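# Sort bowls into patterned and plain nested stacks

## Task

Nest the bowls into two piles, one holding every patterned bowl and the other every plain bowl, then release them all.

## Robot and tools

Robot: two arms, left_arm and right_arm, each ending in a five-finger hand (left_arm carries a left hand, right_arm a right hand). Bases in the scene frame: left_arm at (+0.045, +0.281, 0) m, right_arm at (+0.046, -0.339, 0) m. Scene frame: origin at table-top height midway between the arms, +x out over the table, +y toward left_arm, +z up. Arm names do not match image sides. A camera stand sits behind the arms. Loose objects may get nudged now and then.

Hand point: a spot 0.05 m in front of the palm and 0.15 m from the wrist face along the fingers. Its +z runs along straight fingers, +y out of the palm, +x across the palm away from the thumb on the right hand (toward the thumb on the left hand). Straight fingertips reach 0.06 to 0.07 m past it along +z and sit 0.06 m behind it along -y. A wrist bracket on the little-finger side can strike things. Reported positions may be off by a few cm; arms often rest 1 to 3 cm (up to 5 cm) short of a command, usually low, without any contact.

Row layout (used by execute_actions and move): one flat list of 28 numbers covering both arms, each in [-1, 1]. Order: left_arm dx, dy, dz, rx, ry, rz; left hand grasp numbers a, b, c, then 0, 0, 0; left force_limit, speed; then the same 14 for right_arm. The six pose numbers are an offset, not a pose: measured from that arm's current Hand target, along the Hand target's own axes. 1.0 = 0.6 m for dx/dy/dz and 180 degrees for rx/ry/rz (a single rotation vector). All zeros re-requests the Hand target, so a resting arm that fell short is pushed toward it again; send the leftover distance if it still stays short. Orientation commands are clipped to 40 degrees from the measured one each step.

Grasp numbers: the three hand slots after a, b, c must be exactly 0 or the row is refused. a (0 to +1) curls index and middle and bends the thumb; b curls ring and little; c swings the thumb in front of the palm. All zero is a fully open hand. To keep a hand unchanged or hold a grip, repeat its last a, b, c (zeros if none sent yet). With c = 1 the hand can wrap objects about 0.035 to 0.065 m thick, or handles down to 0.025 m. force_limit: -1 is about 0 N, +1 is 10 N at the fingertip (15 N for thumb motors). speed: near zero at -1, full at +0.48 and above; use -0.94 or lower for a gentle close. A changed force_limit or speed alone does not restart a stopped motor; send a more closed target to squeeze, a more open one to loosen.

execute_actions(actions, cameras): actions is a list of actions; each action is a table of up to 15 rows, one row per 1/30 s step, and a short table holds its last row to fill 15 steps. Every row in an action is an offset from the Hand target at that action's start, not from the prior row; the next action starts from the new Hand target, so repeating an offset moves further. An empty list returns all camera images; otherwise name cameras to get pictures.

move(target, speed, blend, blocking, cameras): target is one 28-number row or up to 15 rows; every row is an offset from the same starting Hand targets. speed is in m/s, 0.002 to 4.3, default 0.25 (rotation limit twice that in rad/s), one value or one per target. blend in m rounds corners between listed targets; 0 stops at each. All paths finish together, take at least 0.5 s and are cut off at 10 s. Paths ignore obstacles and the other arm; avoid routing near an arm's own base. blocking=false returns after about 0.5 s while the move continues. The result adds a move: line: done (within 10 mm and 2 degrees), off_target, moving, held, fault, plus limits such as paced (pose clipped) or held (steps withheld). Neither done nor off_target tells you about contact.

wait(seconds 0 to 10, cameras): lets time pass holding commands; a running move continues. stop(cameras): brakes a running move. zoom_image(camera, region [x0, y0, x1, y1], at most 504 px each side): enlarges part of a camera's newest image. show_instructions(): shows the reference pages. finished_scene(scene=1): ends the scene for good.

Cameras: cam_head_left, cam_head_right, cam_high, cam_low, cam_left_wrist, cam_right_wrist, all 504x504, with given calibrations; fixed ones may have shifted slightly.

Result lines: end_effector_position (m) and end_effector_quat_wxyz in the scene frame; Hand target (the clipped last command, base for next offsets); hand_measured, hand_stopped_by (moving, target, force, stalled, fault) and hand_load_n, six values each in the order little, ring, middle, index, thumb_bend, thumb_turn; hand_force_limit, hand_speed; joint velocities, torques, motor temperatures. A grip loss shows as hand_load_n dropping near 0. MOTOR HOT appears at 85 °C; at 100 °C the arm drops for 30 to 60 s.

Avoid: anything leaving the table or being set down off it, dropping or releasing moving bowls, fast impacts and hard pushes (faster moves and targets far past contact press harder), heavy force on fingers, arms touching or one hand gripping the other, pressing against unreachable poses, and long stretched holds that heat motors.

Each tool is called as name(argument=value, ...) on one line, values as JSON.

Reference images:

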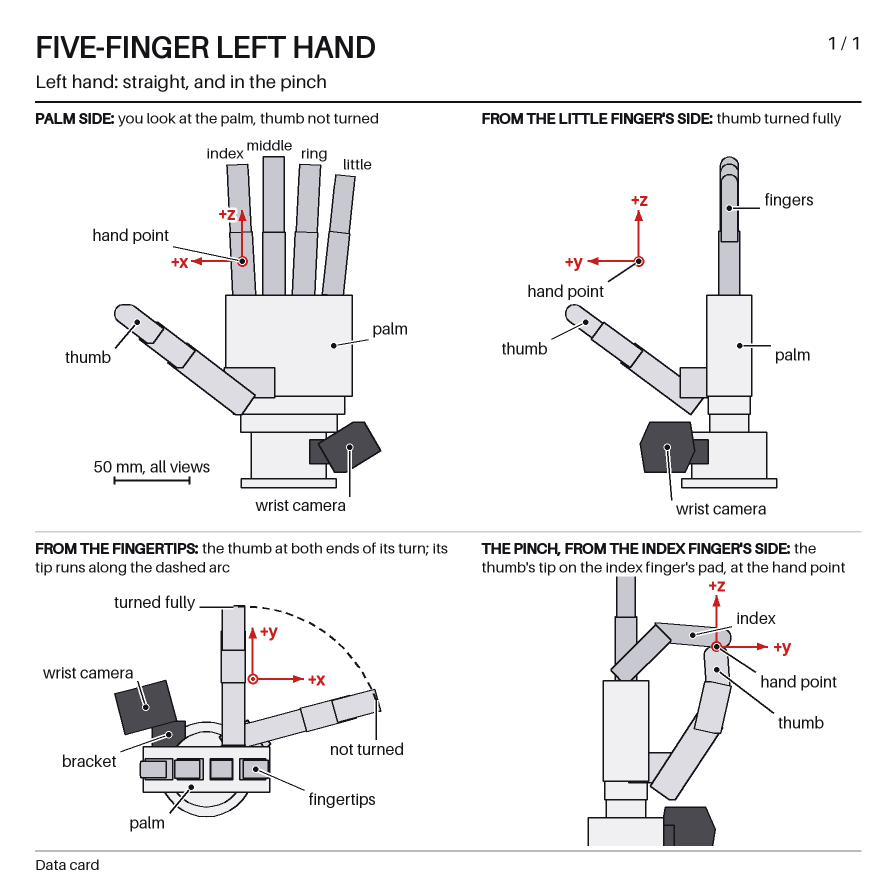

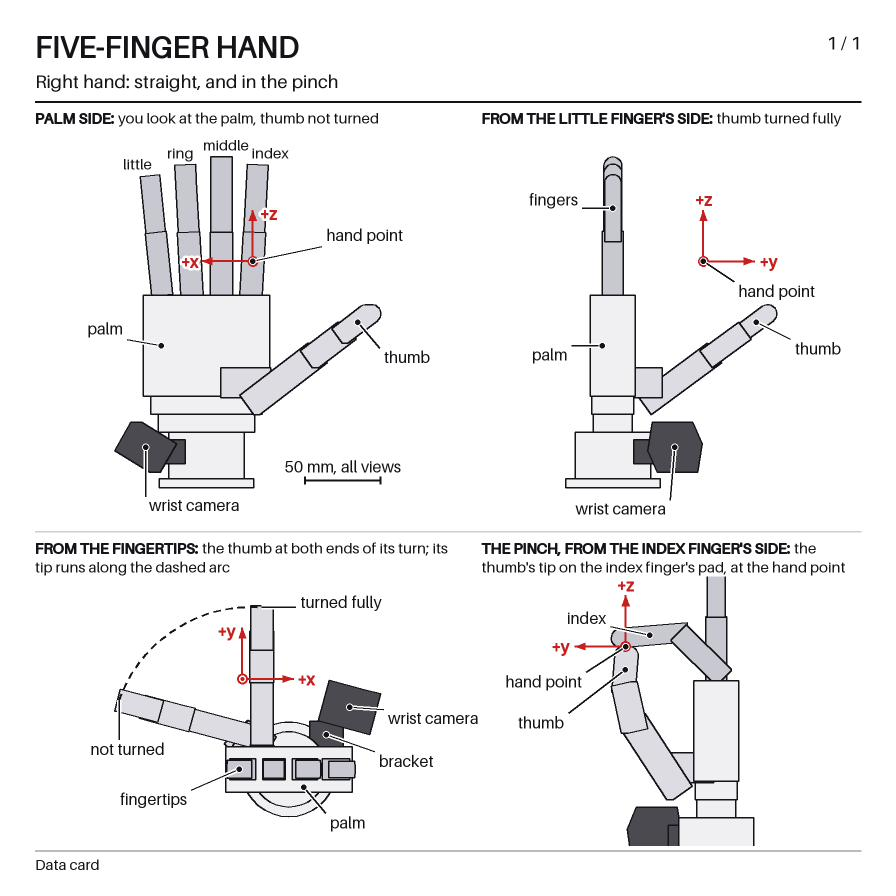

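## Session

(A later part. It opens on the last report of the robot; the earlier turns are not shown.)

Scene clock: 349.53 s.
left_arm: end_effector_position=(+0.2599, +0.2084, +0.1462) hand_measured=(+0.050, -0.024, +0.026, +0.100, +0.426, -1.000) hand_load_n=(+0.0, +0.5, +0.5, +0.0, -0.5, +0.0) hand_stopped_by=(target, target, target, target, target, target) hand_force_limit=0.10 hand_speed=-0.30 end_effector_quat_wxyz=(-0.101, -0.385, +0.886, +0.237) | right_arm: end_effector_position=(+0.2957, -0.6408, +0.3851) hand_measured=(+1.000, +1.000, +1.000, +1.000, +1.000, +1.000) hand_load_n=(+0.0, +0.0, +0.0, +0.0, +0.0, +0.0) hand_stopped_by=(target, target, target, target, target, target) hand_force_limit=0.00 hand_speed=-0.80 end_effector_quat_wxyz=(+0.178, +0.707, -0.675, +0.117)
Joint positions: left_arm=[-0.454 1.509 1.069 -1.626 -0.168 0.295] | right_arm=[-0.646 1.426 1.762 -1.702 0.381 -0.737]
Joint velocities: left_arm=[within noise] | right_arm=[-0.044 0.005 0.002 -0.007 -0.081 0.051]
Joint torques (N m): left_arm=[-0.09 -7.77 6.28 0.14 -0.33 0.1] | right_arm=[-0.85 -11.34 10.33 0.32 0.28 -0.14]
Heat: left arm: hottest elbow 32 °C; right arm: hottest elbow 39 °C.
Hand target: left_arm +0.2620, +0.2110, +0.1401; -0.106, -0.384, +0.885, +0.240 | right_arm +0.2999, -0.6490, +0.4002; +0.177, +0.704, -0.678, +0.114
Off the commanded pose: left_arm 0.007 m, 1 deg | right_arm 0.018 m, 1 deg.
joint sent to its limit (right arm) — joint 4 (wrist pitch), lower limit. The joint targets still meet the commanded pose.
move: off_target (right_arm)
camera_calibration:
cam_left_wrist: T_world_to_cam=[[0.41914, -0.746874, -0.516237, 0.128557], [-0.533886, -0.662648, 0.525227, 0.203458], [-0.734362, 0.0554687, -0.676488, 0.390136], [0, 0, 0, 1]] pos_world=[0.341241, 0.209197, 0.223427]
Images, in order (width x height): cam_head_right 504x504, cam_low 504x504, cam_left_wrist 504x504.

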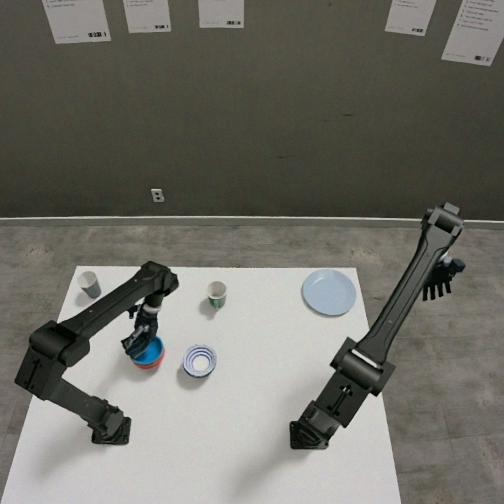

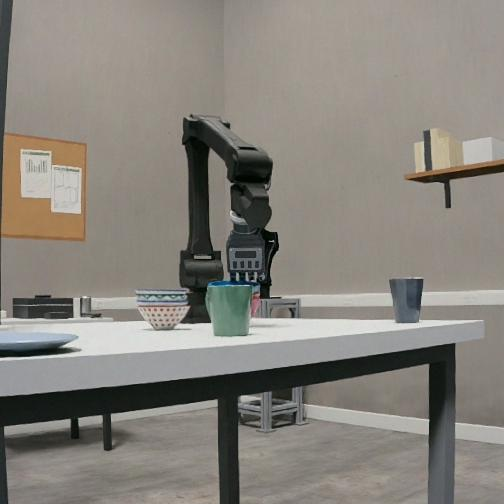

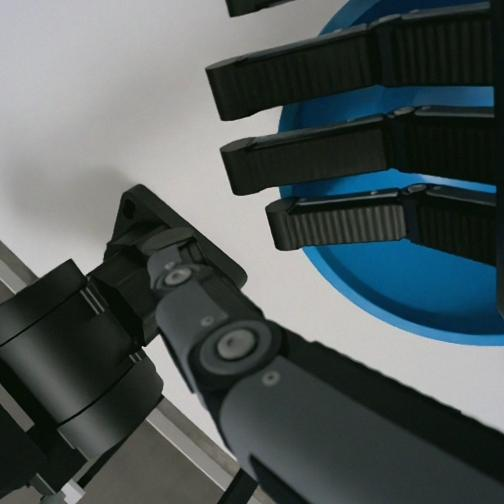

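move(target=[0, -0.0063, 0.0108, 0, 0, 0, 0.5, 0.5, 1, 0, 0, 0, 0.1, -0.3, 0, 0, 0, 0, 0, 0, 0, 0, 0, 0, 0, 0, 0, -0.8], speed=0.03, cameras=["cam_low", "cam_head_right"])

zoom_image(camera="cam_low", region=[200, 235, 270, 305])

zoom_image(camera="cam_head_right", region=[100, 300, 200, 400])

Scene clock: 350.93 s.
left_arm: end_effector_position=(+0.2598, +0.2086, +0.1409) hand_measured=(+0.050, -0.024, +0.026, +0.100, +0.426, -1.000) hand_load_n=(+0.0, +0.0, +0.0, -1.5, +0.0, +0.5) hand_stopped_by=(target, target, target, target, target, target) hand_force_limit=0.10 hand_speed=-0.30 end_effector_quat_wxyz=(-0.101, -0.384, +0.887, +0.236) | right_arm: end_effector_position=(+0.2957, -0.6408, +0.3851) hand_measured=(+1.000, +1.000, +1.000, +1.000, +1.000, +1.000) hand_load_n=(+0.0, +0.5, +0.5, +0.0, +0.0, +0.0) hand_stopped_by=(target, target, target, target, target, target) hand_force_limit=0.00 hand_speed=-0.80 end_effector_quat_wxyz=(+0.178, +0.707, -0.675, +0.117)
Joint positions: left_arm=[-0.454 1.514 1.059 -1.61 -0.168 0.297] | right_arm=[-0.646 1.426 1.762 -1.702 0.381 -0.737]
Joint torques (N m): left_arm=[0.03 -7.18 5.97 0.27 -0.31 0.12] | right_arm=[-0.85 -11.28 10.33 0.31 0.27 -0.13]
Heat: left arm: hottest elbow 32 °C; right arm: hottest elbow 39 °C.
Hand target: left_arm +0.2620, +0.2110, +0.1326; -0.106, -0.384, +0.885, +0.239 | right_arm +0.2999, -0.6490, +0.4002; +0.177, +0.704, -0.678, +0.114
Off the commanded pose: left_arm 0.009 m, 1 deg | right_arm 0.018 m, 1 deg.
joint sent to its limit (right arm) — joint 4 (wrist pitch), lower limit. The joint targets still meet the commanded pose.
move: off_target (right_arm)
Images, in order (width x height): cam_head_right 504x504, cam_low 504x504.

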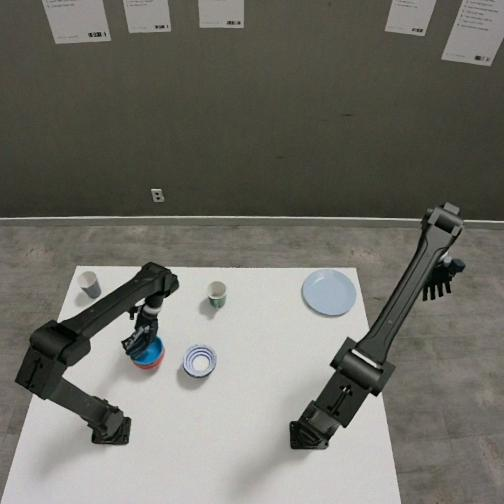

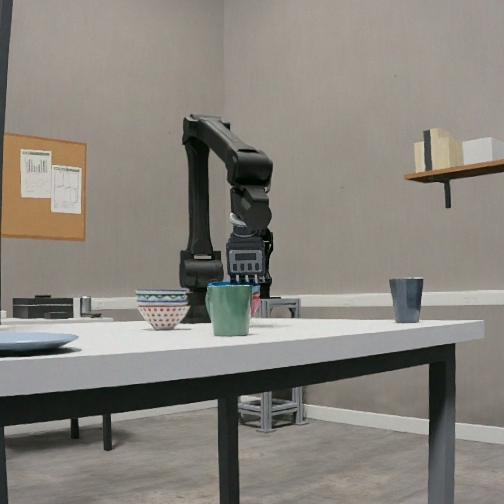

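Scaled by 7.200 from the camera's 504x504 image, which has a finer 720x720 frame.

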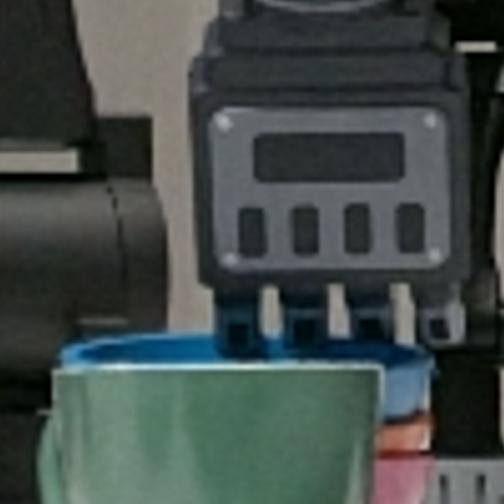

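Scaled by 5.040 from the camera's 504x504 image, which has a finer 720x720 frame.

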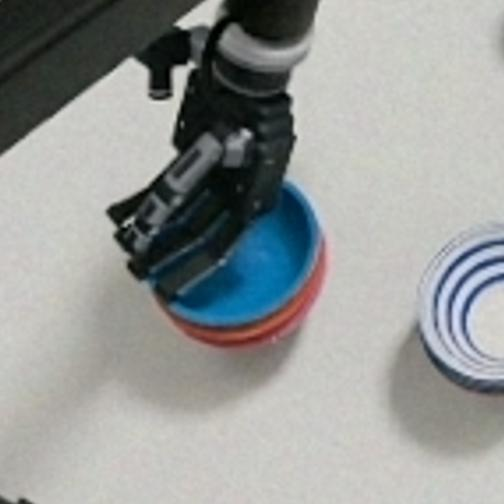

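move(target=[0, 0.0135, -0.0505, 0, 0, 0, 0.5, 0.5, 1, 0, 0, 0, 0.1, -0.3, 0, 0, 0, 0, 0, 0, 0, 0, 0, 0, 0, 0, 0, -0.8], speed=0.06, cameras=["cam_left_wrist", "cam_low", "cam_head_right"])

zoom_image(camera="cam_low", region=[200, 235, 270, 305])

zoom_image(camera="cam_head_right", region=[100, 300, 200, 400])

Scene clock: 353.60 s.
left_arm: end_effector_position=(+0.2570, +0.2099, +0.1539) hand_measured=(+0.050, -0.024, +0.026, +0.100, +0.426, -1.000) hand_load_n=(+0.0, +0.0, +0.0, +0.0, +0.0, +0.0) hand_stopped_by=(target, target, target, target, target, target) hand_force_limit=0.10 hand_speed=-0.30 end_effector_quat_wxyz=(-0.111, -0.381, +0.884, +0.248) | right_arm: end_effector_position=(+0.2957, -0.6408, +0.3851) hand_measured=(+1.000, +1.000, +1.000, +1.000, +1.000, +1.000) hand_load_n=(+0.0, +0.0, +0.0, +0.0, +0.0, -0.5) hand_stopped_by=(target, target, target, target, target, target) hand_force_limit=0.00 hand_speed=-0.80 end_effector_quat_wxyz=(+0.178, +0.707, -0.675, +0.117)
Joint positions: left_arm=[-0.454 1.514 1.08 -1.662 -0.168 0.297] | right_arm=[-0.646 1.426 1.762 -1.702 0.381 -0.737]
Joint torques (N m): left_arm=[-0.62 -8.47 10.41 -1.07 -0.17 0.05] | right_arm=[-0.91 -11.28 10.33 0.32 0.27 -0.14]
Heat: left arm: hottest elbow 31 °C; right arm: hottest elbow 39 °C.
Hand target: left_arm +0.2680, +0.2054, +0.1628; -0.106, -0.384, +0.885, +0.240 | right_arm +0.2999, -0.6490, +0.4002; +0.177, +0.704, -0.678, +0.114
Off the commanded pose: left_arm 0.015 m, 1 deg | right_arm 0.018 m, 1 deg.
joint sent to its limit (right arm) — joint 4 (wrist pitch), lower limit. The joint targets still meet the commanded pose.
move: off_target (left_arm, right_arm)
camera_calibration:
cam_left_wrist: T_world_to_cam=[[0.403449, -0.740983, -0.536817, 0.140764], [-0.519777, -0.66843, 0.53201, 0.195366], [-0.753035, 0.0643862, -0.654823, 0.392771], [0, 0, 0, 1]] pos_world=[0.340525, 0.209603, 0.228823]
Images, in order (width x height): cam_head_right 504x504, cam_low 504x504, cam_left_wrist 504x504.

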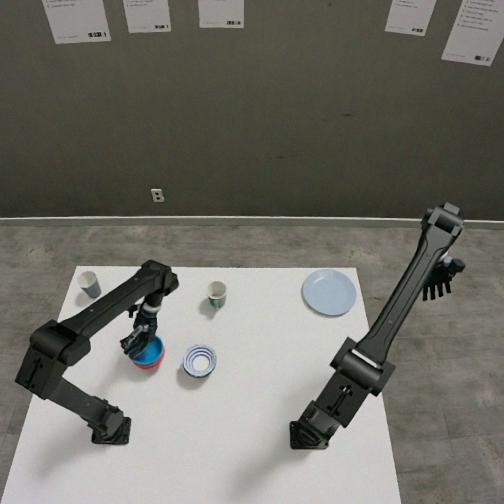

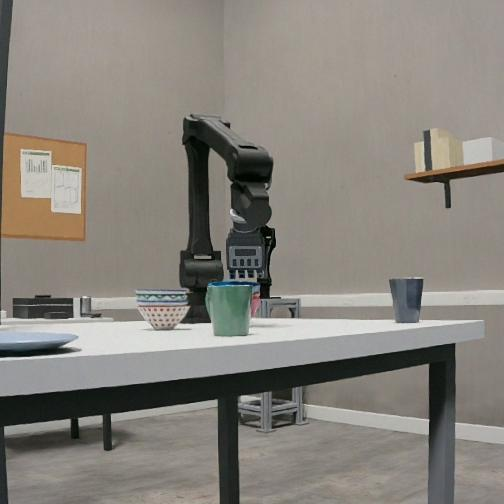

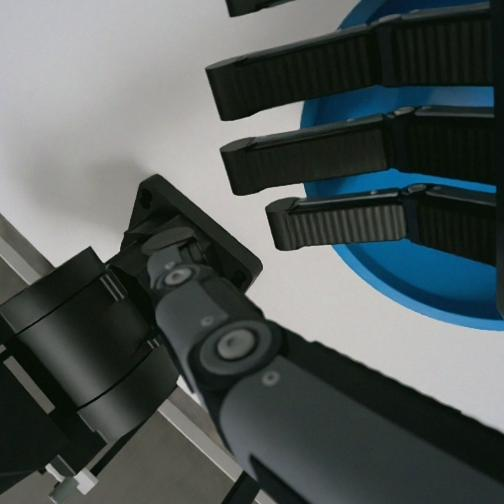

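Scaled by 7.200 from the camera's 504x504 image, which has a finer 720x720 frame.

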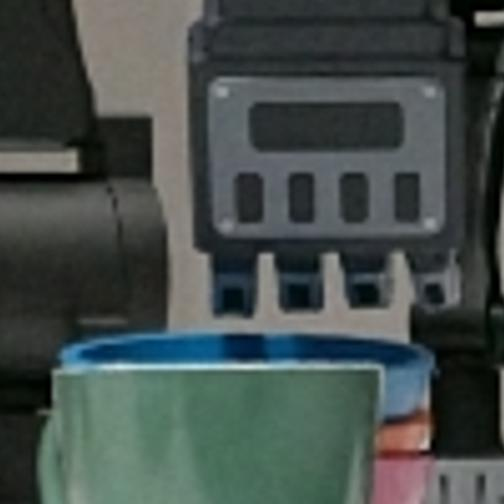

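Scaled by 5.040 from the camera's 504x504 image, which has a finer 720x720 frame.

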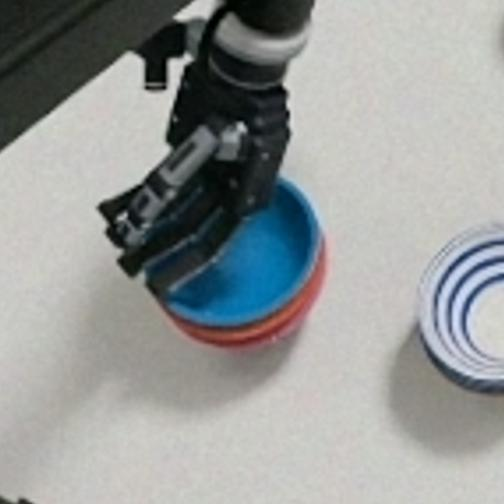

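move(target=[0.0015, -0.0117, 0.0583, 0, 0, 0, 0.5, 0.5, 1, 0, 0, 0, 0.1, -0.3, 0, 0, 0, 0, 0, 0, 0, 0, 0, 0, 0, 0, 0, -0.8], speed=0.03, cameras=["cam_left_wrist", "cam_low", "cam_head_right"])

zoom_image(camera="cam_low", region=[200, 235, 270, 305])

zoom_image(camera="cam_head_right", region=[100, 300, 200, 400])

Scene clock: 369.27 s.
left_arm: end_effector_position=(+0.2572, +0.2105, +0.1378) hand_measured=(+0.050, -0.024, +0.026, +0.100, +0.426, -1.000) hand_load_n=(-0.5, +0.0, +0.0, -2.0, -0.5, +0.0) hand_stopped_by=(target, target, target, target, target, target) hand_force_limit=0.10 hand_speed=-0.30 end_effector_quat_wxyz=(-0.101, -0.383, +0.886, +0.239) | right_arm: end_effector_position=(+0.2957, -0.6408, +0.3851) hand_measured=(+1.000, +1.000, +1.000, +1.000, +1.000, +1.000) hand_load_n=(+0.0, +0.0, +0.0, +0.5, +0.0, +0.0) hand_stopped_by=(target, target, target, target, target, target) hand_force_limit=0.00 hand_speed=-0.80 end_effector_quat_wxyz=(+0.178, +0.707, -0.675, +0.117)
Joint positions: left_arm=[-0.454 1.514 1.047 -1.603 -0.172 0.297] | right_arm=[-0.646 1.426 1.762 -1.702 0.381 -0.737]
Joint torques (N m): left_arm=[-0.03 -7.59 5.74 0.46 -0.19 0.12] | right_arm=[-0.79 -11.34 10.32 0.32 0.27 -0.14]
Heat: left arm: hottest elbow 31 °C; right arm: hottest elbow 39 °C.
Hand target: left_arm +0.2589, +0.2126, +0.1292; -0.106, -0.384, +0.885, +0.240 | right_arm +0.2999, -0.6490, +0.4002; +0.177, +0.704, -0.678, +0.114
Off the commanded pose: left_arm 0.009 m, 1 deg | right_arm 0.018 m, 1 deg.
joint sent to its limit (right arm) — joint 4 (wrist pitch), lower limit. The joint targets still meet the commanded pose.
move: off_target (right_arm)
camera_calibration:
cam_left_wrist: T_world_to_cam=[[0.415089, -0.746292, -0.520336, 0.128323], [-0.534709, -0.662849, 0.524136, 0.208296], [-0.736062, 0.0606654, -0.67419, 0.381393], [0, 0, 0, 1]] pos_world=[0.338841, 0.210698, 0.214728]
Images, in order (width x height): cam_head_right 504x504, cam_low 504x504, cam_left_wrist 504x504.

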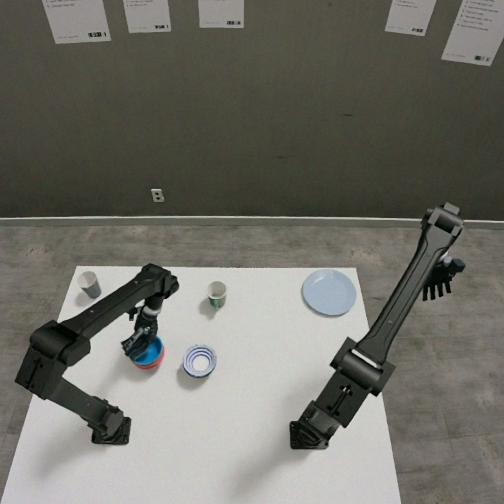

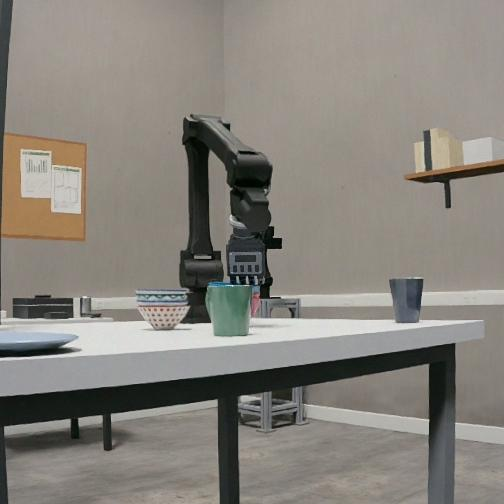

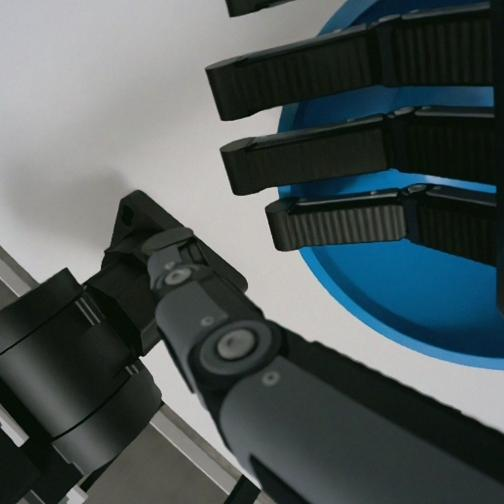

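Scaled by 7.200 from the camera's 504x504 image, which has a finer 720x720 frame.

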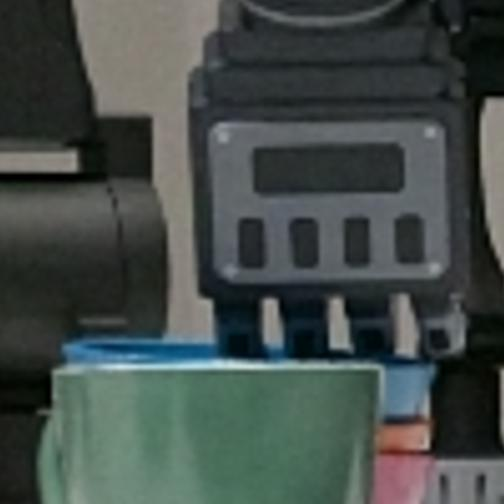

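Scaled by 5.040 from the camera's 504x504 image, which has a finer 720x720 frame.

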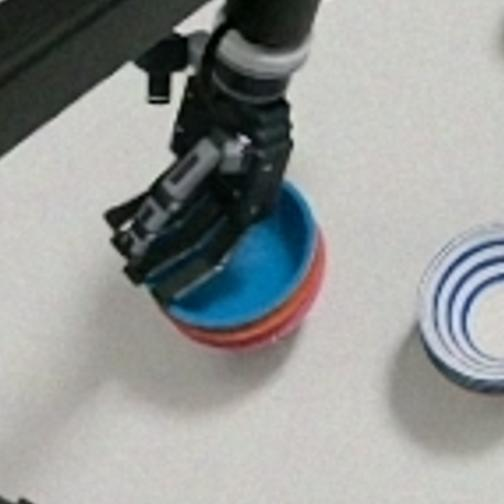

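move(target=[0, -0.005, 0.0087, 0, 0, 0, 0.5, 0.5, 1, 0, 0, 0, 0.1, -0.3, 0, 0, 0, 0, 0, 0, 0, 0, 0, 0, 0, 0, 0, -0.8], speed=0.03, cameras=["cam_low", "cam_head_right"])

zoom_image(camera="cam_low", region=[200, 235, 270, 305])

Scene clock: 370.67 s.
left_arm: end_effector_position=(+0.2572, +0.2107, +0.1337) hand_measured=(+0.050, -0.024, +0.026, +0.100, +0.426, -1.000) hand_load_n=(-0.5, +0.5, +0.0, -2.0, +0.0, +0.0) hand_stopped_by=(target, target, target, target, target, target) hand_force_limit=0.10 hand_speed=-0.30 end_effector_quat_wxyz=(-0.099, -0.383, +0.887, +0.237) | right_arm: end_effector_position=(+0.2957, -0.6408, +0.3851) hand_measured=(+1.000, +1.000, +1.000, +1.000, +1.000, +1.000) hand_load_n=(+0.0, +0.0, +0.0, +0.0, +0.0, +0.0) hand_stopped_by=(target, target, target, target, target, target) hand_force_limit=0.00 hand_speed=-0.80 end_effector_quat_wxyz=(+0.178, +0.707, -0.675, +0.117)
Joint positions: left_arm=[-0.454 1.514 1.039 -1.588 -0.173 0.298] | right_arm=[-0.646 1.426 1.762 -1.702 0.381 -0.737]
Joint torques (N m): left_arm=[0.03 -7 5.74 0.5 -0.15 0.11] | right_arm=[-0.73 -11.34 10.32 0.31 0.28 -0.14]
Heat: left arm: hottest elbow 31 °C; right arm: hottest elbow 39 °C.
Hand target: left_arm +0.2589, +0.2126, +0.1232; -0.106, -0.384, +0.885, +0.240 | right_arm +0.2999, -0.6490, +0.4002; +0.177, +0.704, -0.678, +0.114
Off the commanded pose: left_arm 0.011 m, 1 deg | right_arm 0.018 m, 1 deg.
joint sent to its limit (right arm) — joint 4 (wrist pitch), lower limit. The joint targets still meet the commanded pose.
move: off_target (left_arm, right_arm)
Images, in order (width x height): cam_head_right 504x504, cam_low 504x504.

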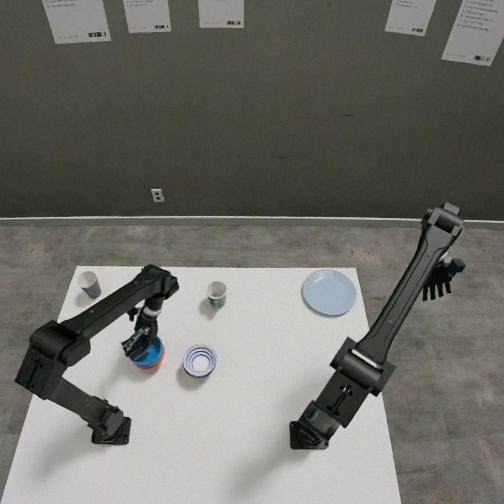

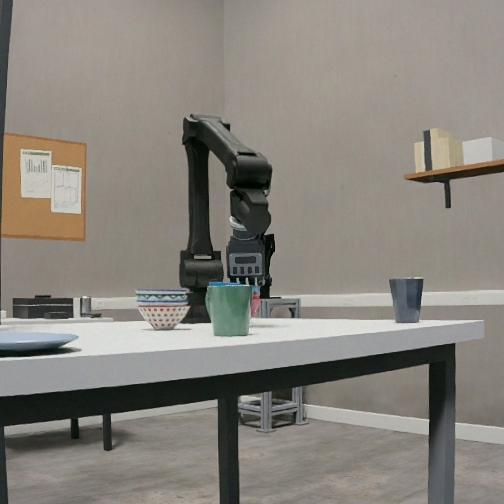

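Scaled by 7.200 from the camera's 504x504 image, which has a finer 720x720 frame.

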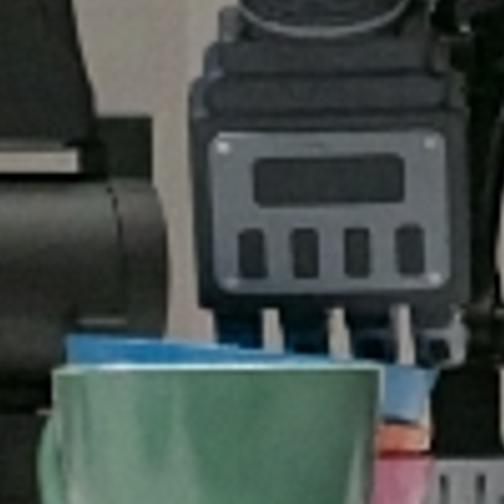

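move(target=[0, -0.0300, -0.1583, 0, 0, 0, 0.5, 0.5, 1, 0, 0, 0, 0.1, -0.3, 0, 0, 0, 0, 0, 0, 0, 0, 0, 0, 0, 0, 0, -0.8], speed=0.08, cameras=["cam_left_wrist", "cam_low", "cam_head_right"])

zoom_image(camera="cam_low", region=[200, 235, 270, 305])

zoom_image(camera="cam_head_right", region=[100, 300, 200, 400])

Scene clock: 372.73 s.
left_arm: end_effector_position=(+0.2973, +0.1784, +0.1771) hand_measured=(+0.050, -0.024, +0.026, +0.100, +0.426, -1.000) hand_load_n=(+0.0, +0.0, +0.0, +0.0, +0.0, +0.0) hand_stopped_by=(target, target, target, target, target, target) hand_force_limit=0.10 hand_speed=-0.30 end_effector_quat_wxyz=(-0.083, -0.384, +0.896, +0.206) | right_arm: end_effector_position=(+0.2957, -0.6408, +0.3851) hand_measured=(+1.000, +1.000, +1.000, +1.000, +1.000, +1.000) hand_load_n=(+0.0, +0.0, +0.0, +0.0, +0.0, +0.0) hand_stopped_by=(target, target, target, target, target, target) hand_force_limit=0.00 hand_speed=-0.80 end_effector_quat_wxyz=(+0.178, +0.707, -0.675, +0.117)
Joint positions: left_arm=[-0.482 1.544 1.232 -1.684 -0.145 0.289] | right_arm=[-0.646 1.426 1.762 -1.702 0.381 -0.737]
Joint torques (N m): left_arm=[-2.02 -11.99 11.23 -0.8 -0.16 -0.03] | right_arm=[-0.79 -11.34 10.33 0.29 0.28 -0.13]
Heat: left arm: hottest elbow 31 °C; right arm: hottest elbow 40 °C.
Hand target: left_arm +0.3055, +0.1695, +0.1960; -0.106, -0.384, +0.885, +0.239 | right_arm +0.2999, -0.6490, +0.4002; +0.177, +0.704, -0.678, +0.114
Off the commanded pose: left_arm 0.023 m, 5 deg | right_arm 0.018 m, 1 deg.
joint sent to its limit (left arm) — joint 4 (wrist pitch), lower limit. The joint targets are off in orientation, not in position.
joint sent to its limit (right arm) — joint 4 (wrist pitch), lower limit. The joint targets still meet the commanded pose.
move: off_target (left_arm, right_arm)
camera_calibration:
cam_left_wrist: T_world_to_cam=[[0.438335, -0.774122, -0.456724, 0.0949368], [-0.571353, -0.632248, 0.523277, 0.193388], [-0.693843, 0.0315796, -0.719433, 0.440014], [0, 0, 0, 1]] pos_world=[0.374179, 0.181866, 0.258725]
Images, in order (width x height): cam_head_right 504x504, cam_low 504x504, cam_left_wrist 504x504.

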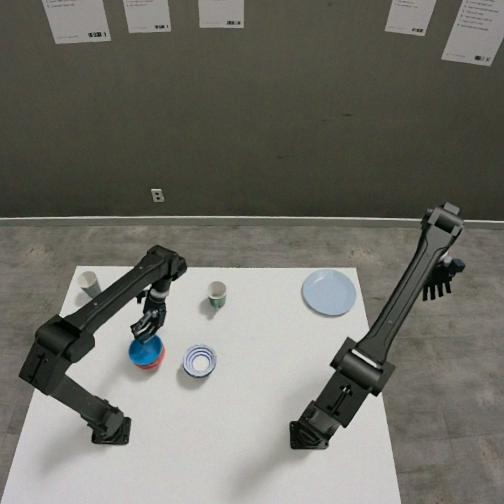

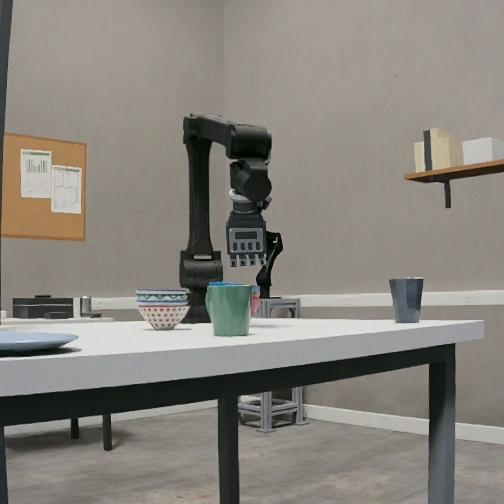

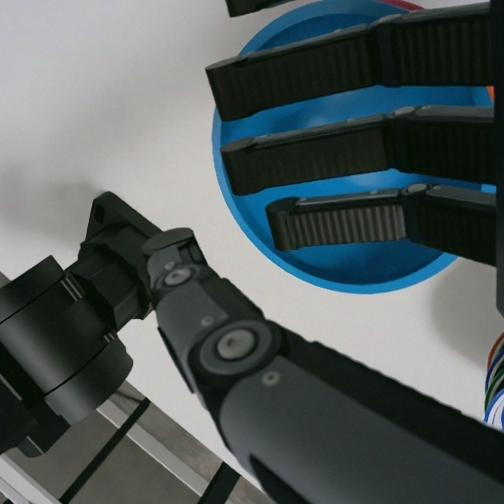

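Scaled by 7.200 from the camera's 504x504 image, which has a finer 720x720 frame.

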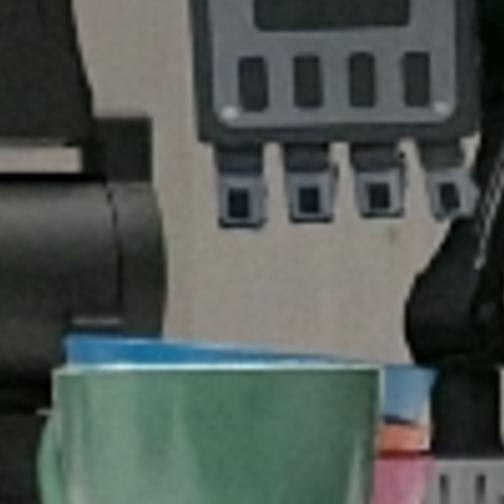

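Scaled by 5.040 from the camera's 504x504 image, which has a finer 720x720 frame.

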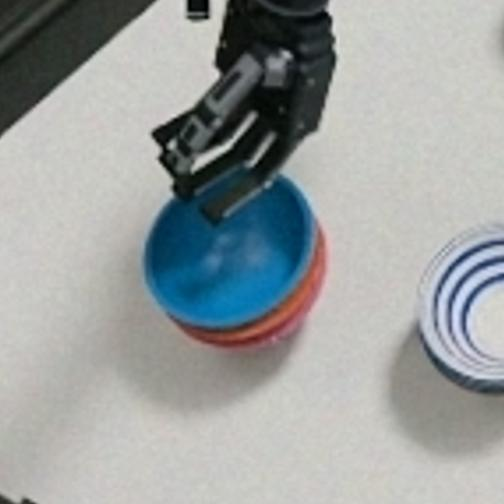

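move(target=[0.0033, -0.2087, -0.1665, 0.1667, 0, 0, 0, 0, 0, 0, 0, 0, 0.1, -0.3, 0, 0, 0, 0, 0, 0, 0, 0, 0, 0, 0, 0, 0, -0.8], speed=0.2, cameras=["all"])

zoom_image(camera="cam_low", region=[120, 240, 290, 350])

zoom_image(camera="cam_head_right", region=[100, 310, 230, 410])

zoom_image(camera="cam_high", region=[200, 130, 350, 280])

Scene clock: 375.07 s.
left_arm: end_effector_position=(+0.4048, +0.0748, +0.2122) hand_measured=(+1.000, +1.000, +1.000, +1.000, +1.000, +1.000) hand_load_n=(+0.0, +0.0, +0.0, +0.0, +0.0, +0.0) hand_stopped_by=(target, target, target, target, target, target) hand_force_limit=0.10 hand_speed=-0.30 end_effector_quat_wxyz=(-0.016, -0.400, +0.916, +0.019) | right_arm: end_effector_position=(+0.2957, -0.6408, +0.3851) hand_measured=(+1.000, +1.000, +1.000, +1.000, +1.000, +1.000) hand_load_n=(+0.0, +0.0, +0.0, +0.0, +0.0, +0.0) hand_stopped_by=(target, target, target, target, target, target) hand_force_limit=0.00 hand_speed=-0.80 end_effector_quat_wxyz=(+0.178, +0.707, -0.675, +0.117)
Joint positions: left_arm=[-0.524 1.632 1.56 -1.548 0.001 0.262] | right_arm=[-0.646 1.426 1.762 -1.702 0.381 -0.737]
Joint torques (N m): left_arm=[-1.67 -10.87 12.89 0.84 -0.03 -0.04] | right_arm=[-0.91 -11.34 10.35 0.32 0.28 -0.14]
Heat: left arm: hottest elbow 31 °C; right arm: hottest elbow 40 °C.
Hand target: left_arm +0.4200, +0.0599, +0.2189; -0.003, -0.398, +0.917, +0.002 | right_arm +0.2999, -0.6490, +0.4002; +0.177, +0.704, -0.678, +0.114
Off the commanded pose: left_arm 0.022 m, 2 deg | right_arm 0.018 m, 1 deg.
joint sent to its limit (right arm) — joint 4 (wrist pitch), lower limit. The joint targets still meet the commanded pose.
move: off_target (left_arm, right_arm)
camera_calibration:
cam_left_wrist: T_world_to_cam=[[0.529095, -0.844461, -0.0833304, -0.127011], [-0.705702, -0.492424, 0.509415, 0.217791], [-0.471215, -0.210723, -0.856476, 0.50027], [0, 0, 0, 1]] pos_world=[0.456631, 0.105408, 0.306939]
cam_right_wrist: T_world_to_cam=[[-0.948017, -0.216753, 0.232986, 0.0487271], [-0.182891, 0.970274, 0.158492, 0.611741], [-0.260414, 0.107642, -0.959478, 0.629165], [0, 0, 0, 1]] pos_world=[0.321919, -0.650719, 0.495361]

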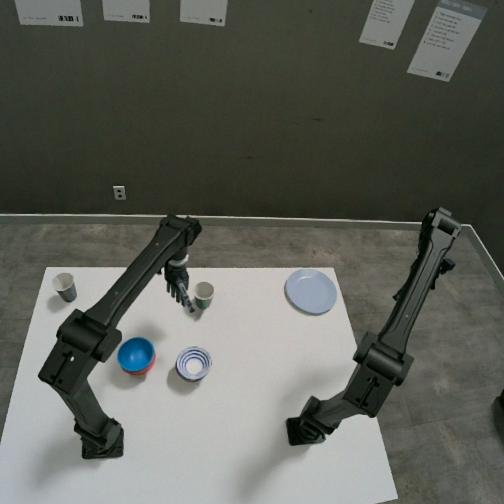

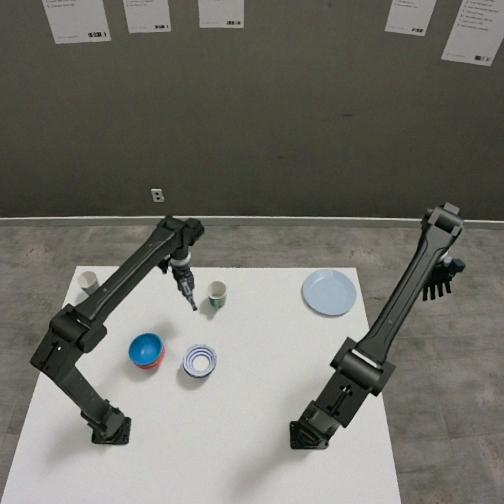

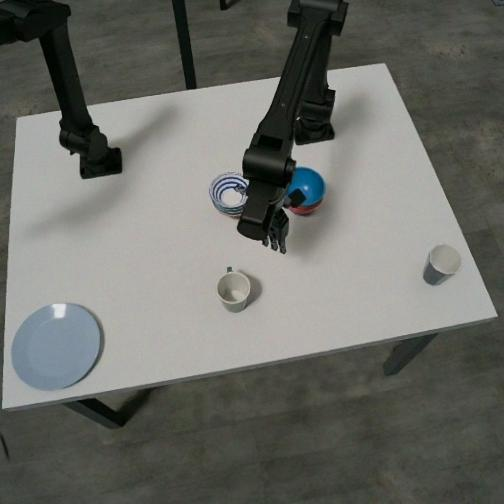

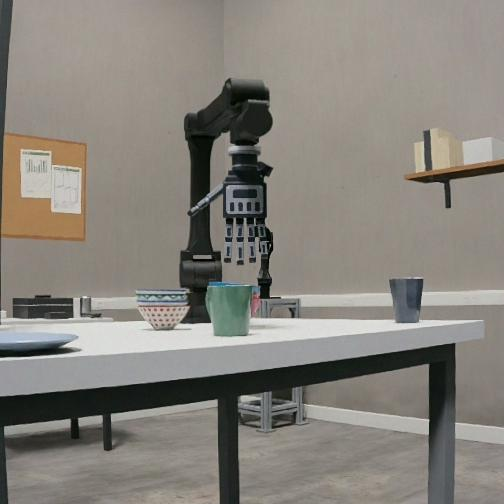

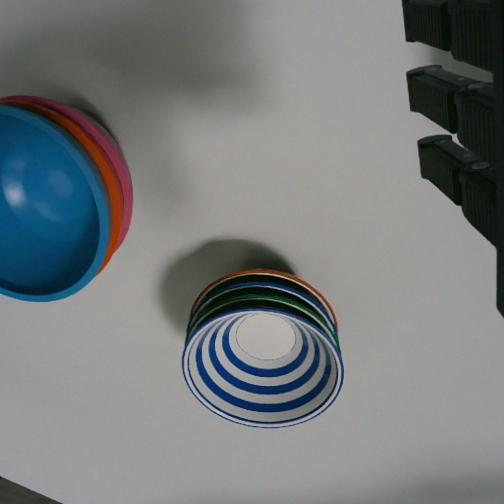

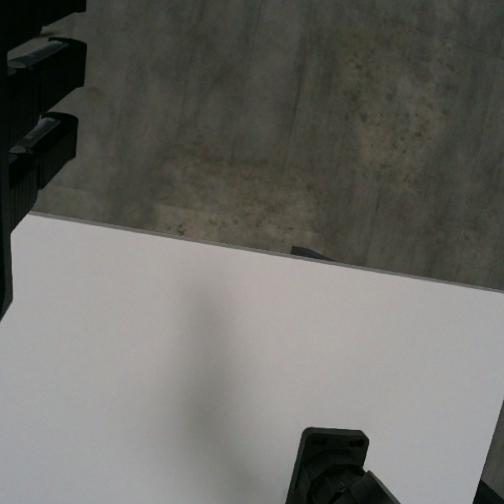

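Scaled by 2.965 from the camera's 504x504 image, which has a finer 720x720 frame.

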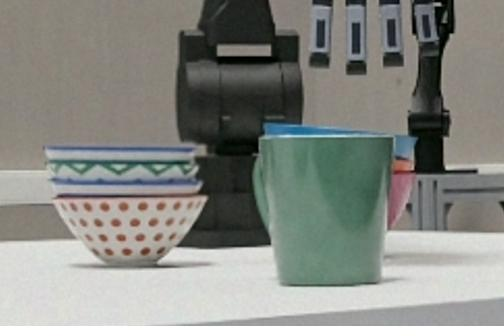

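Scaled by 3.877 from the camera's 504x504 image, which has a finer 720x720 frame.

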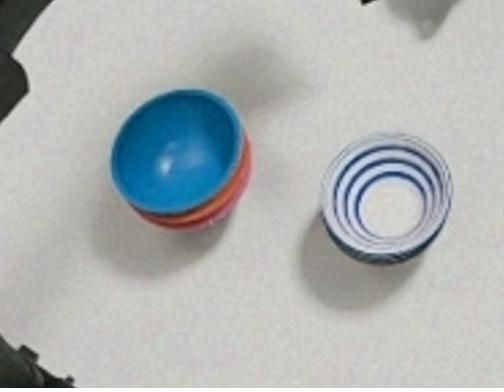

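Scaled by 3.360 from the camera's 504x504 image, which has a finer 720x720 frame.

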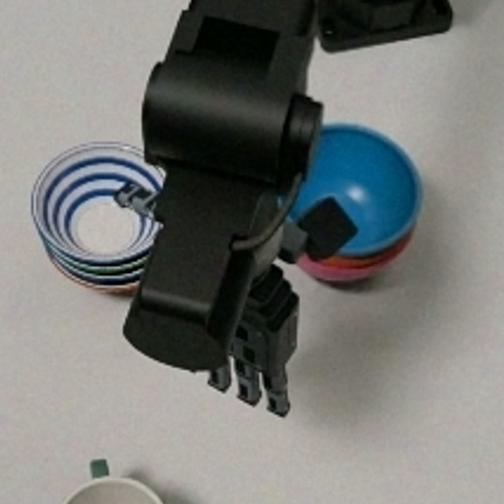

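finished_scene(scene=1)

The scene is finished: the task was done.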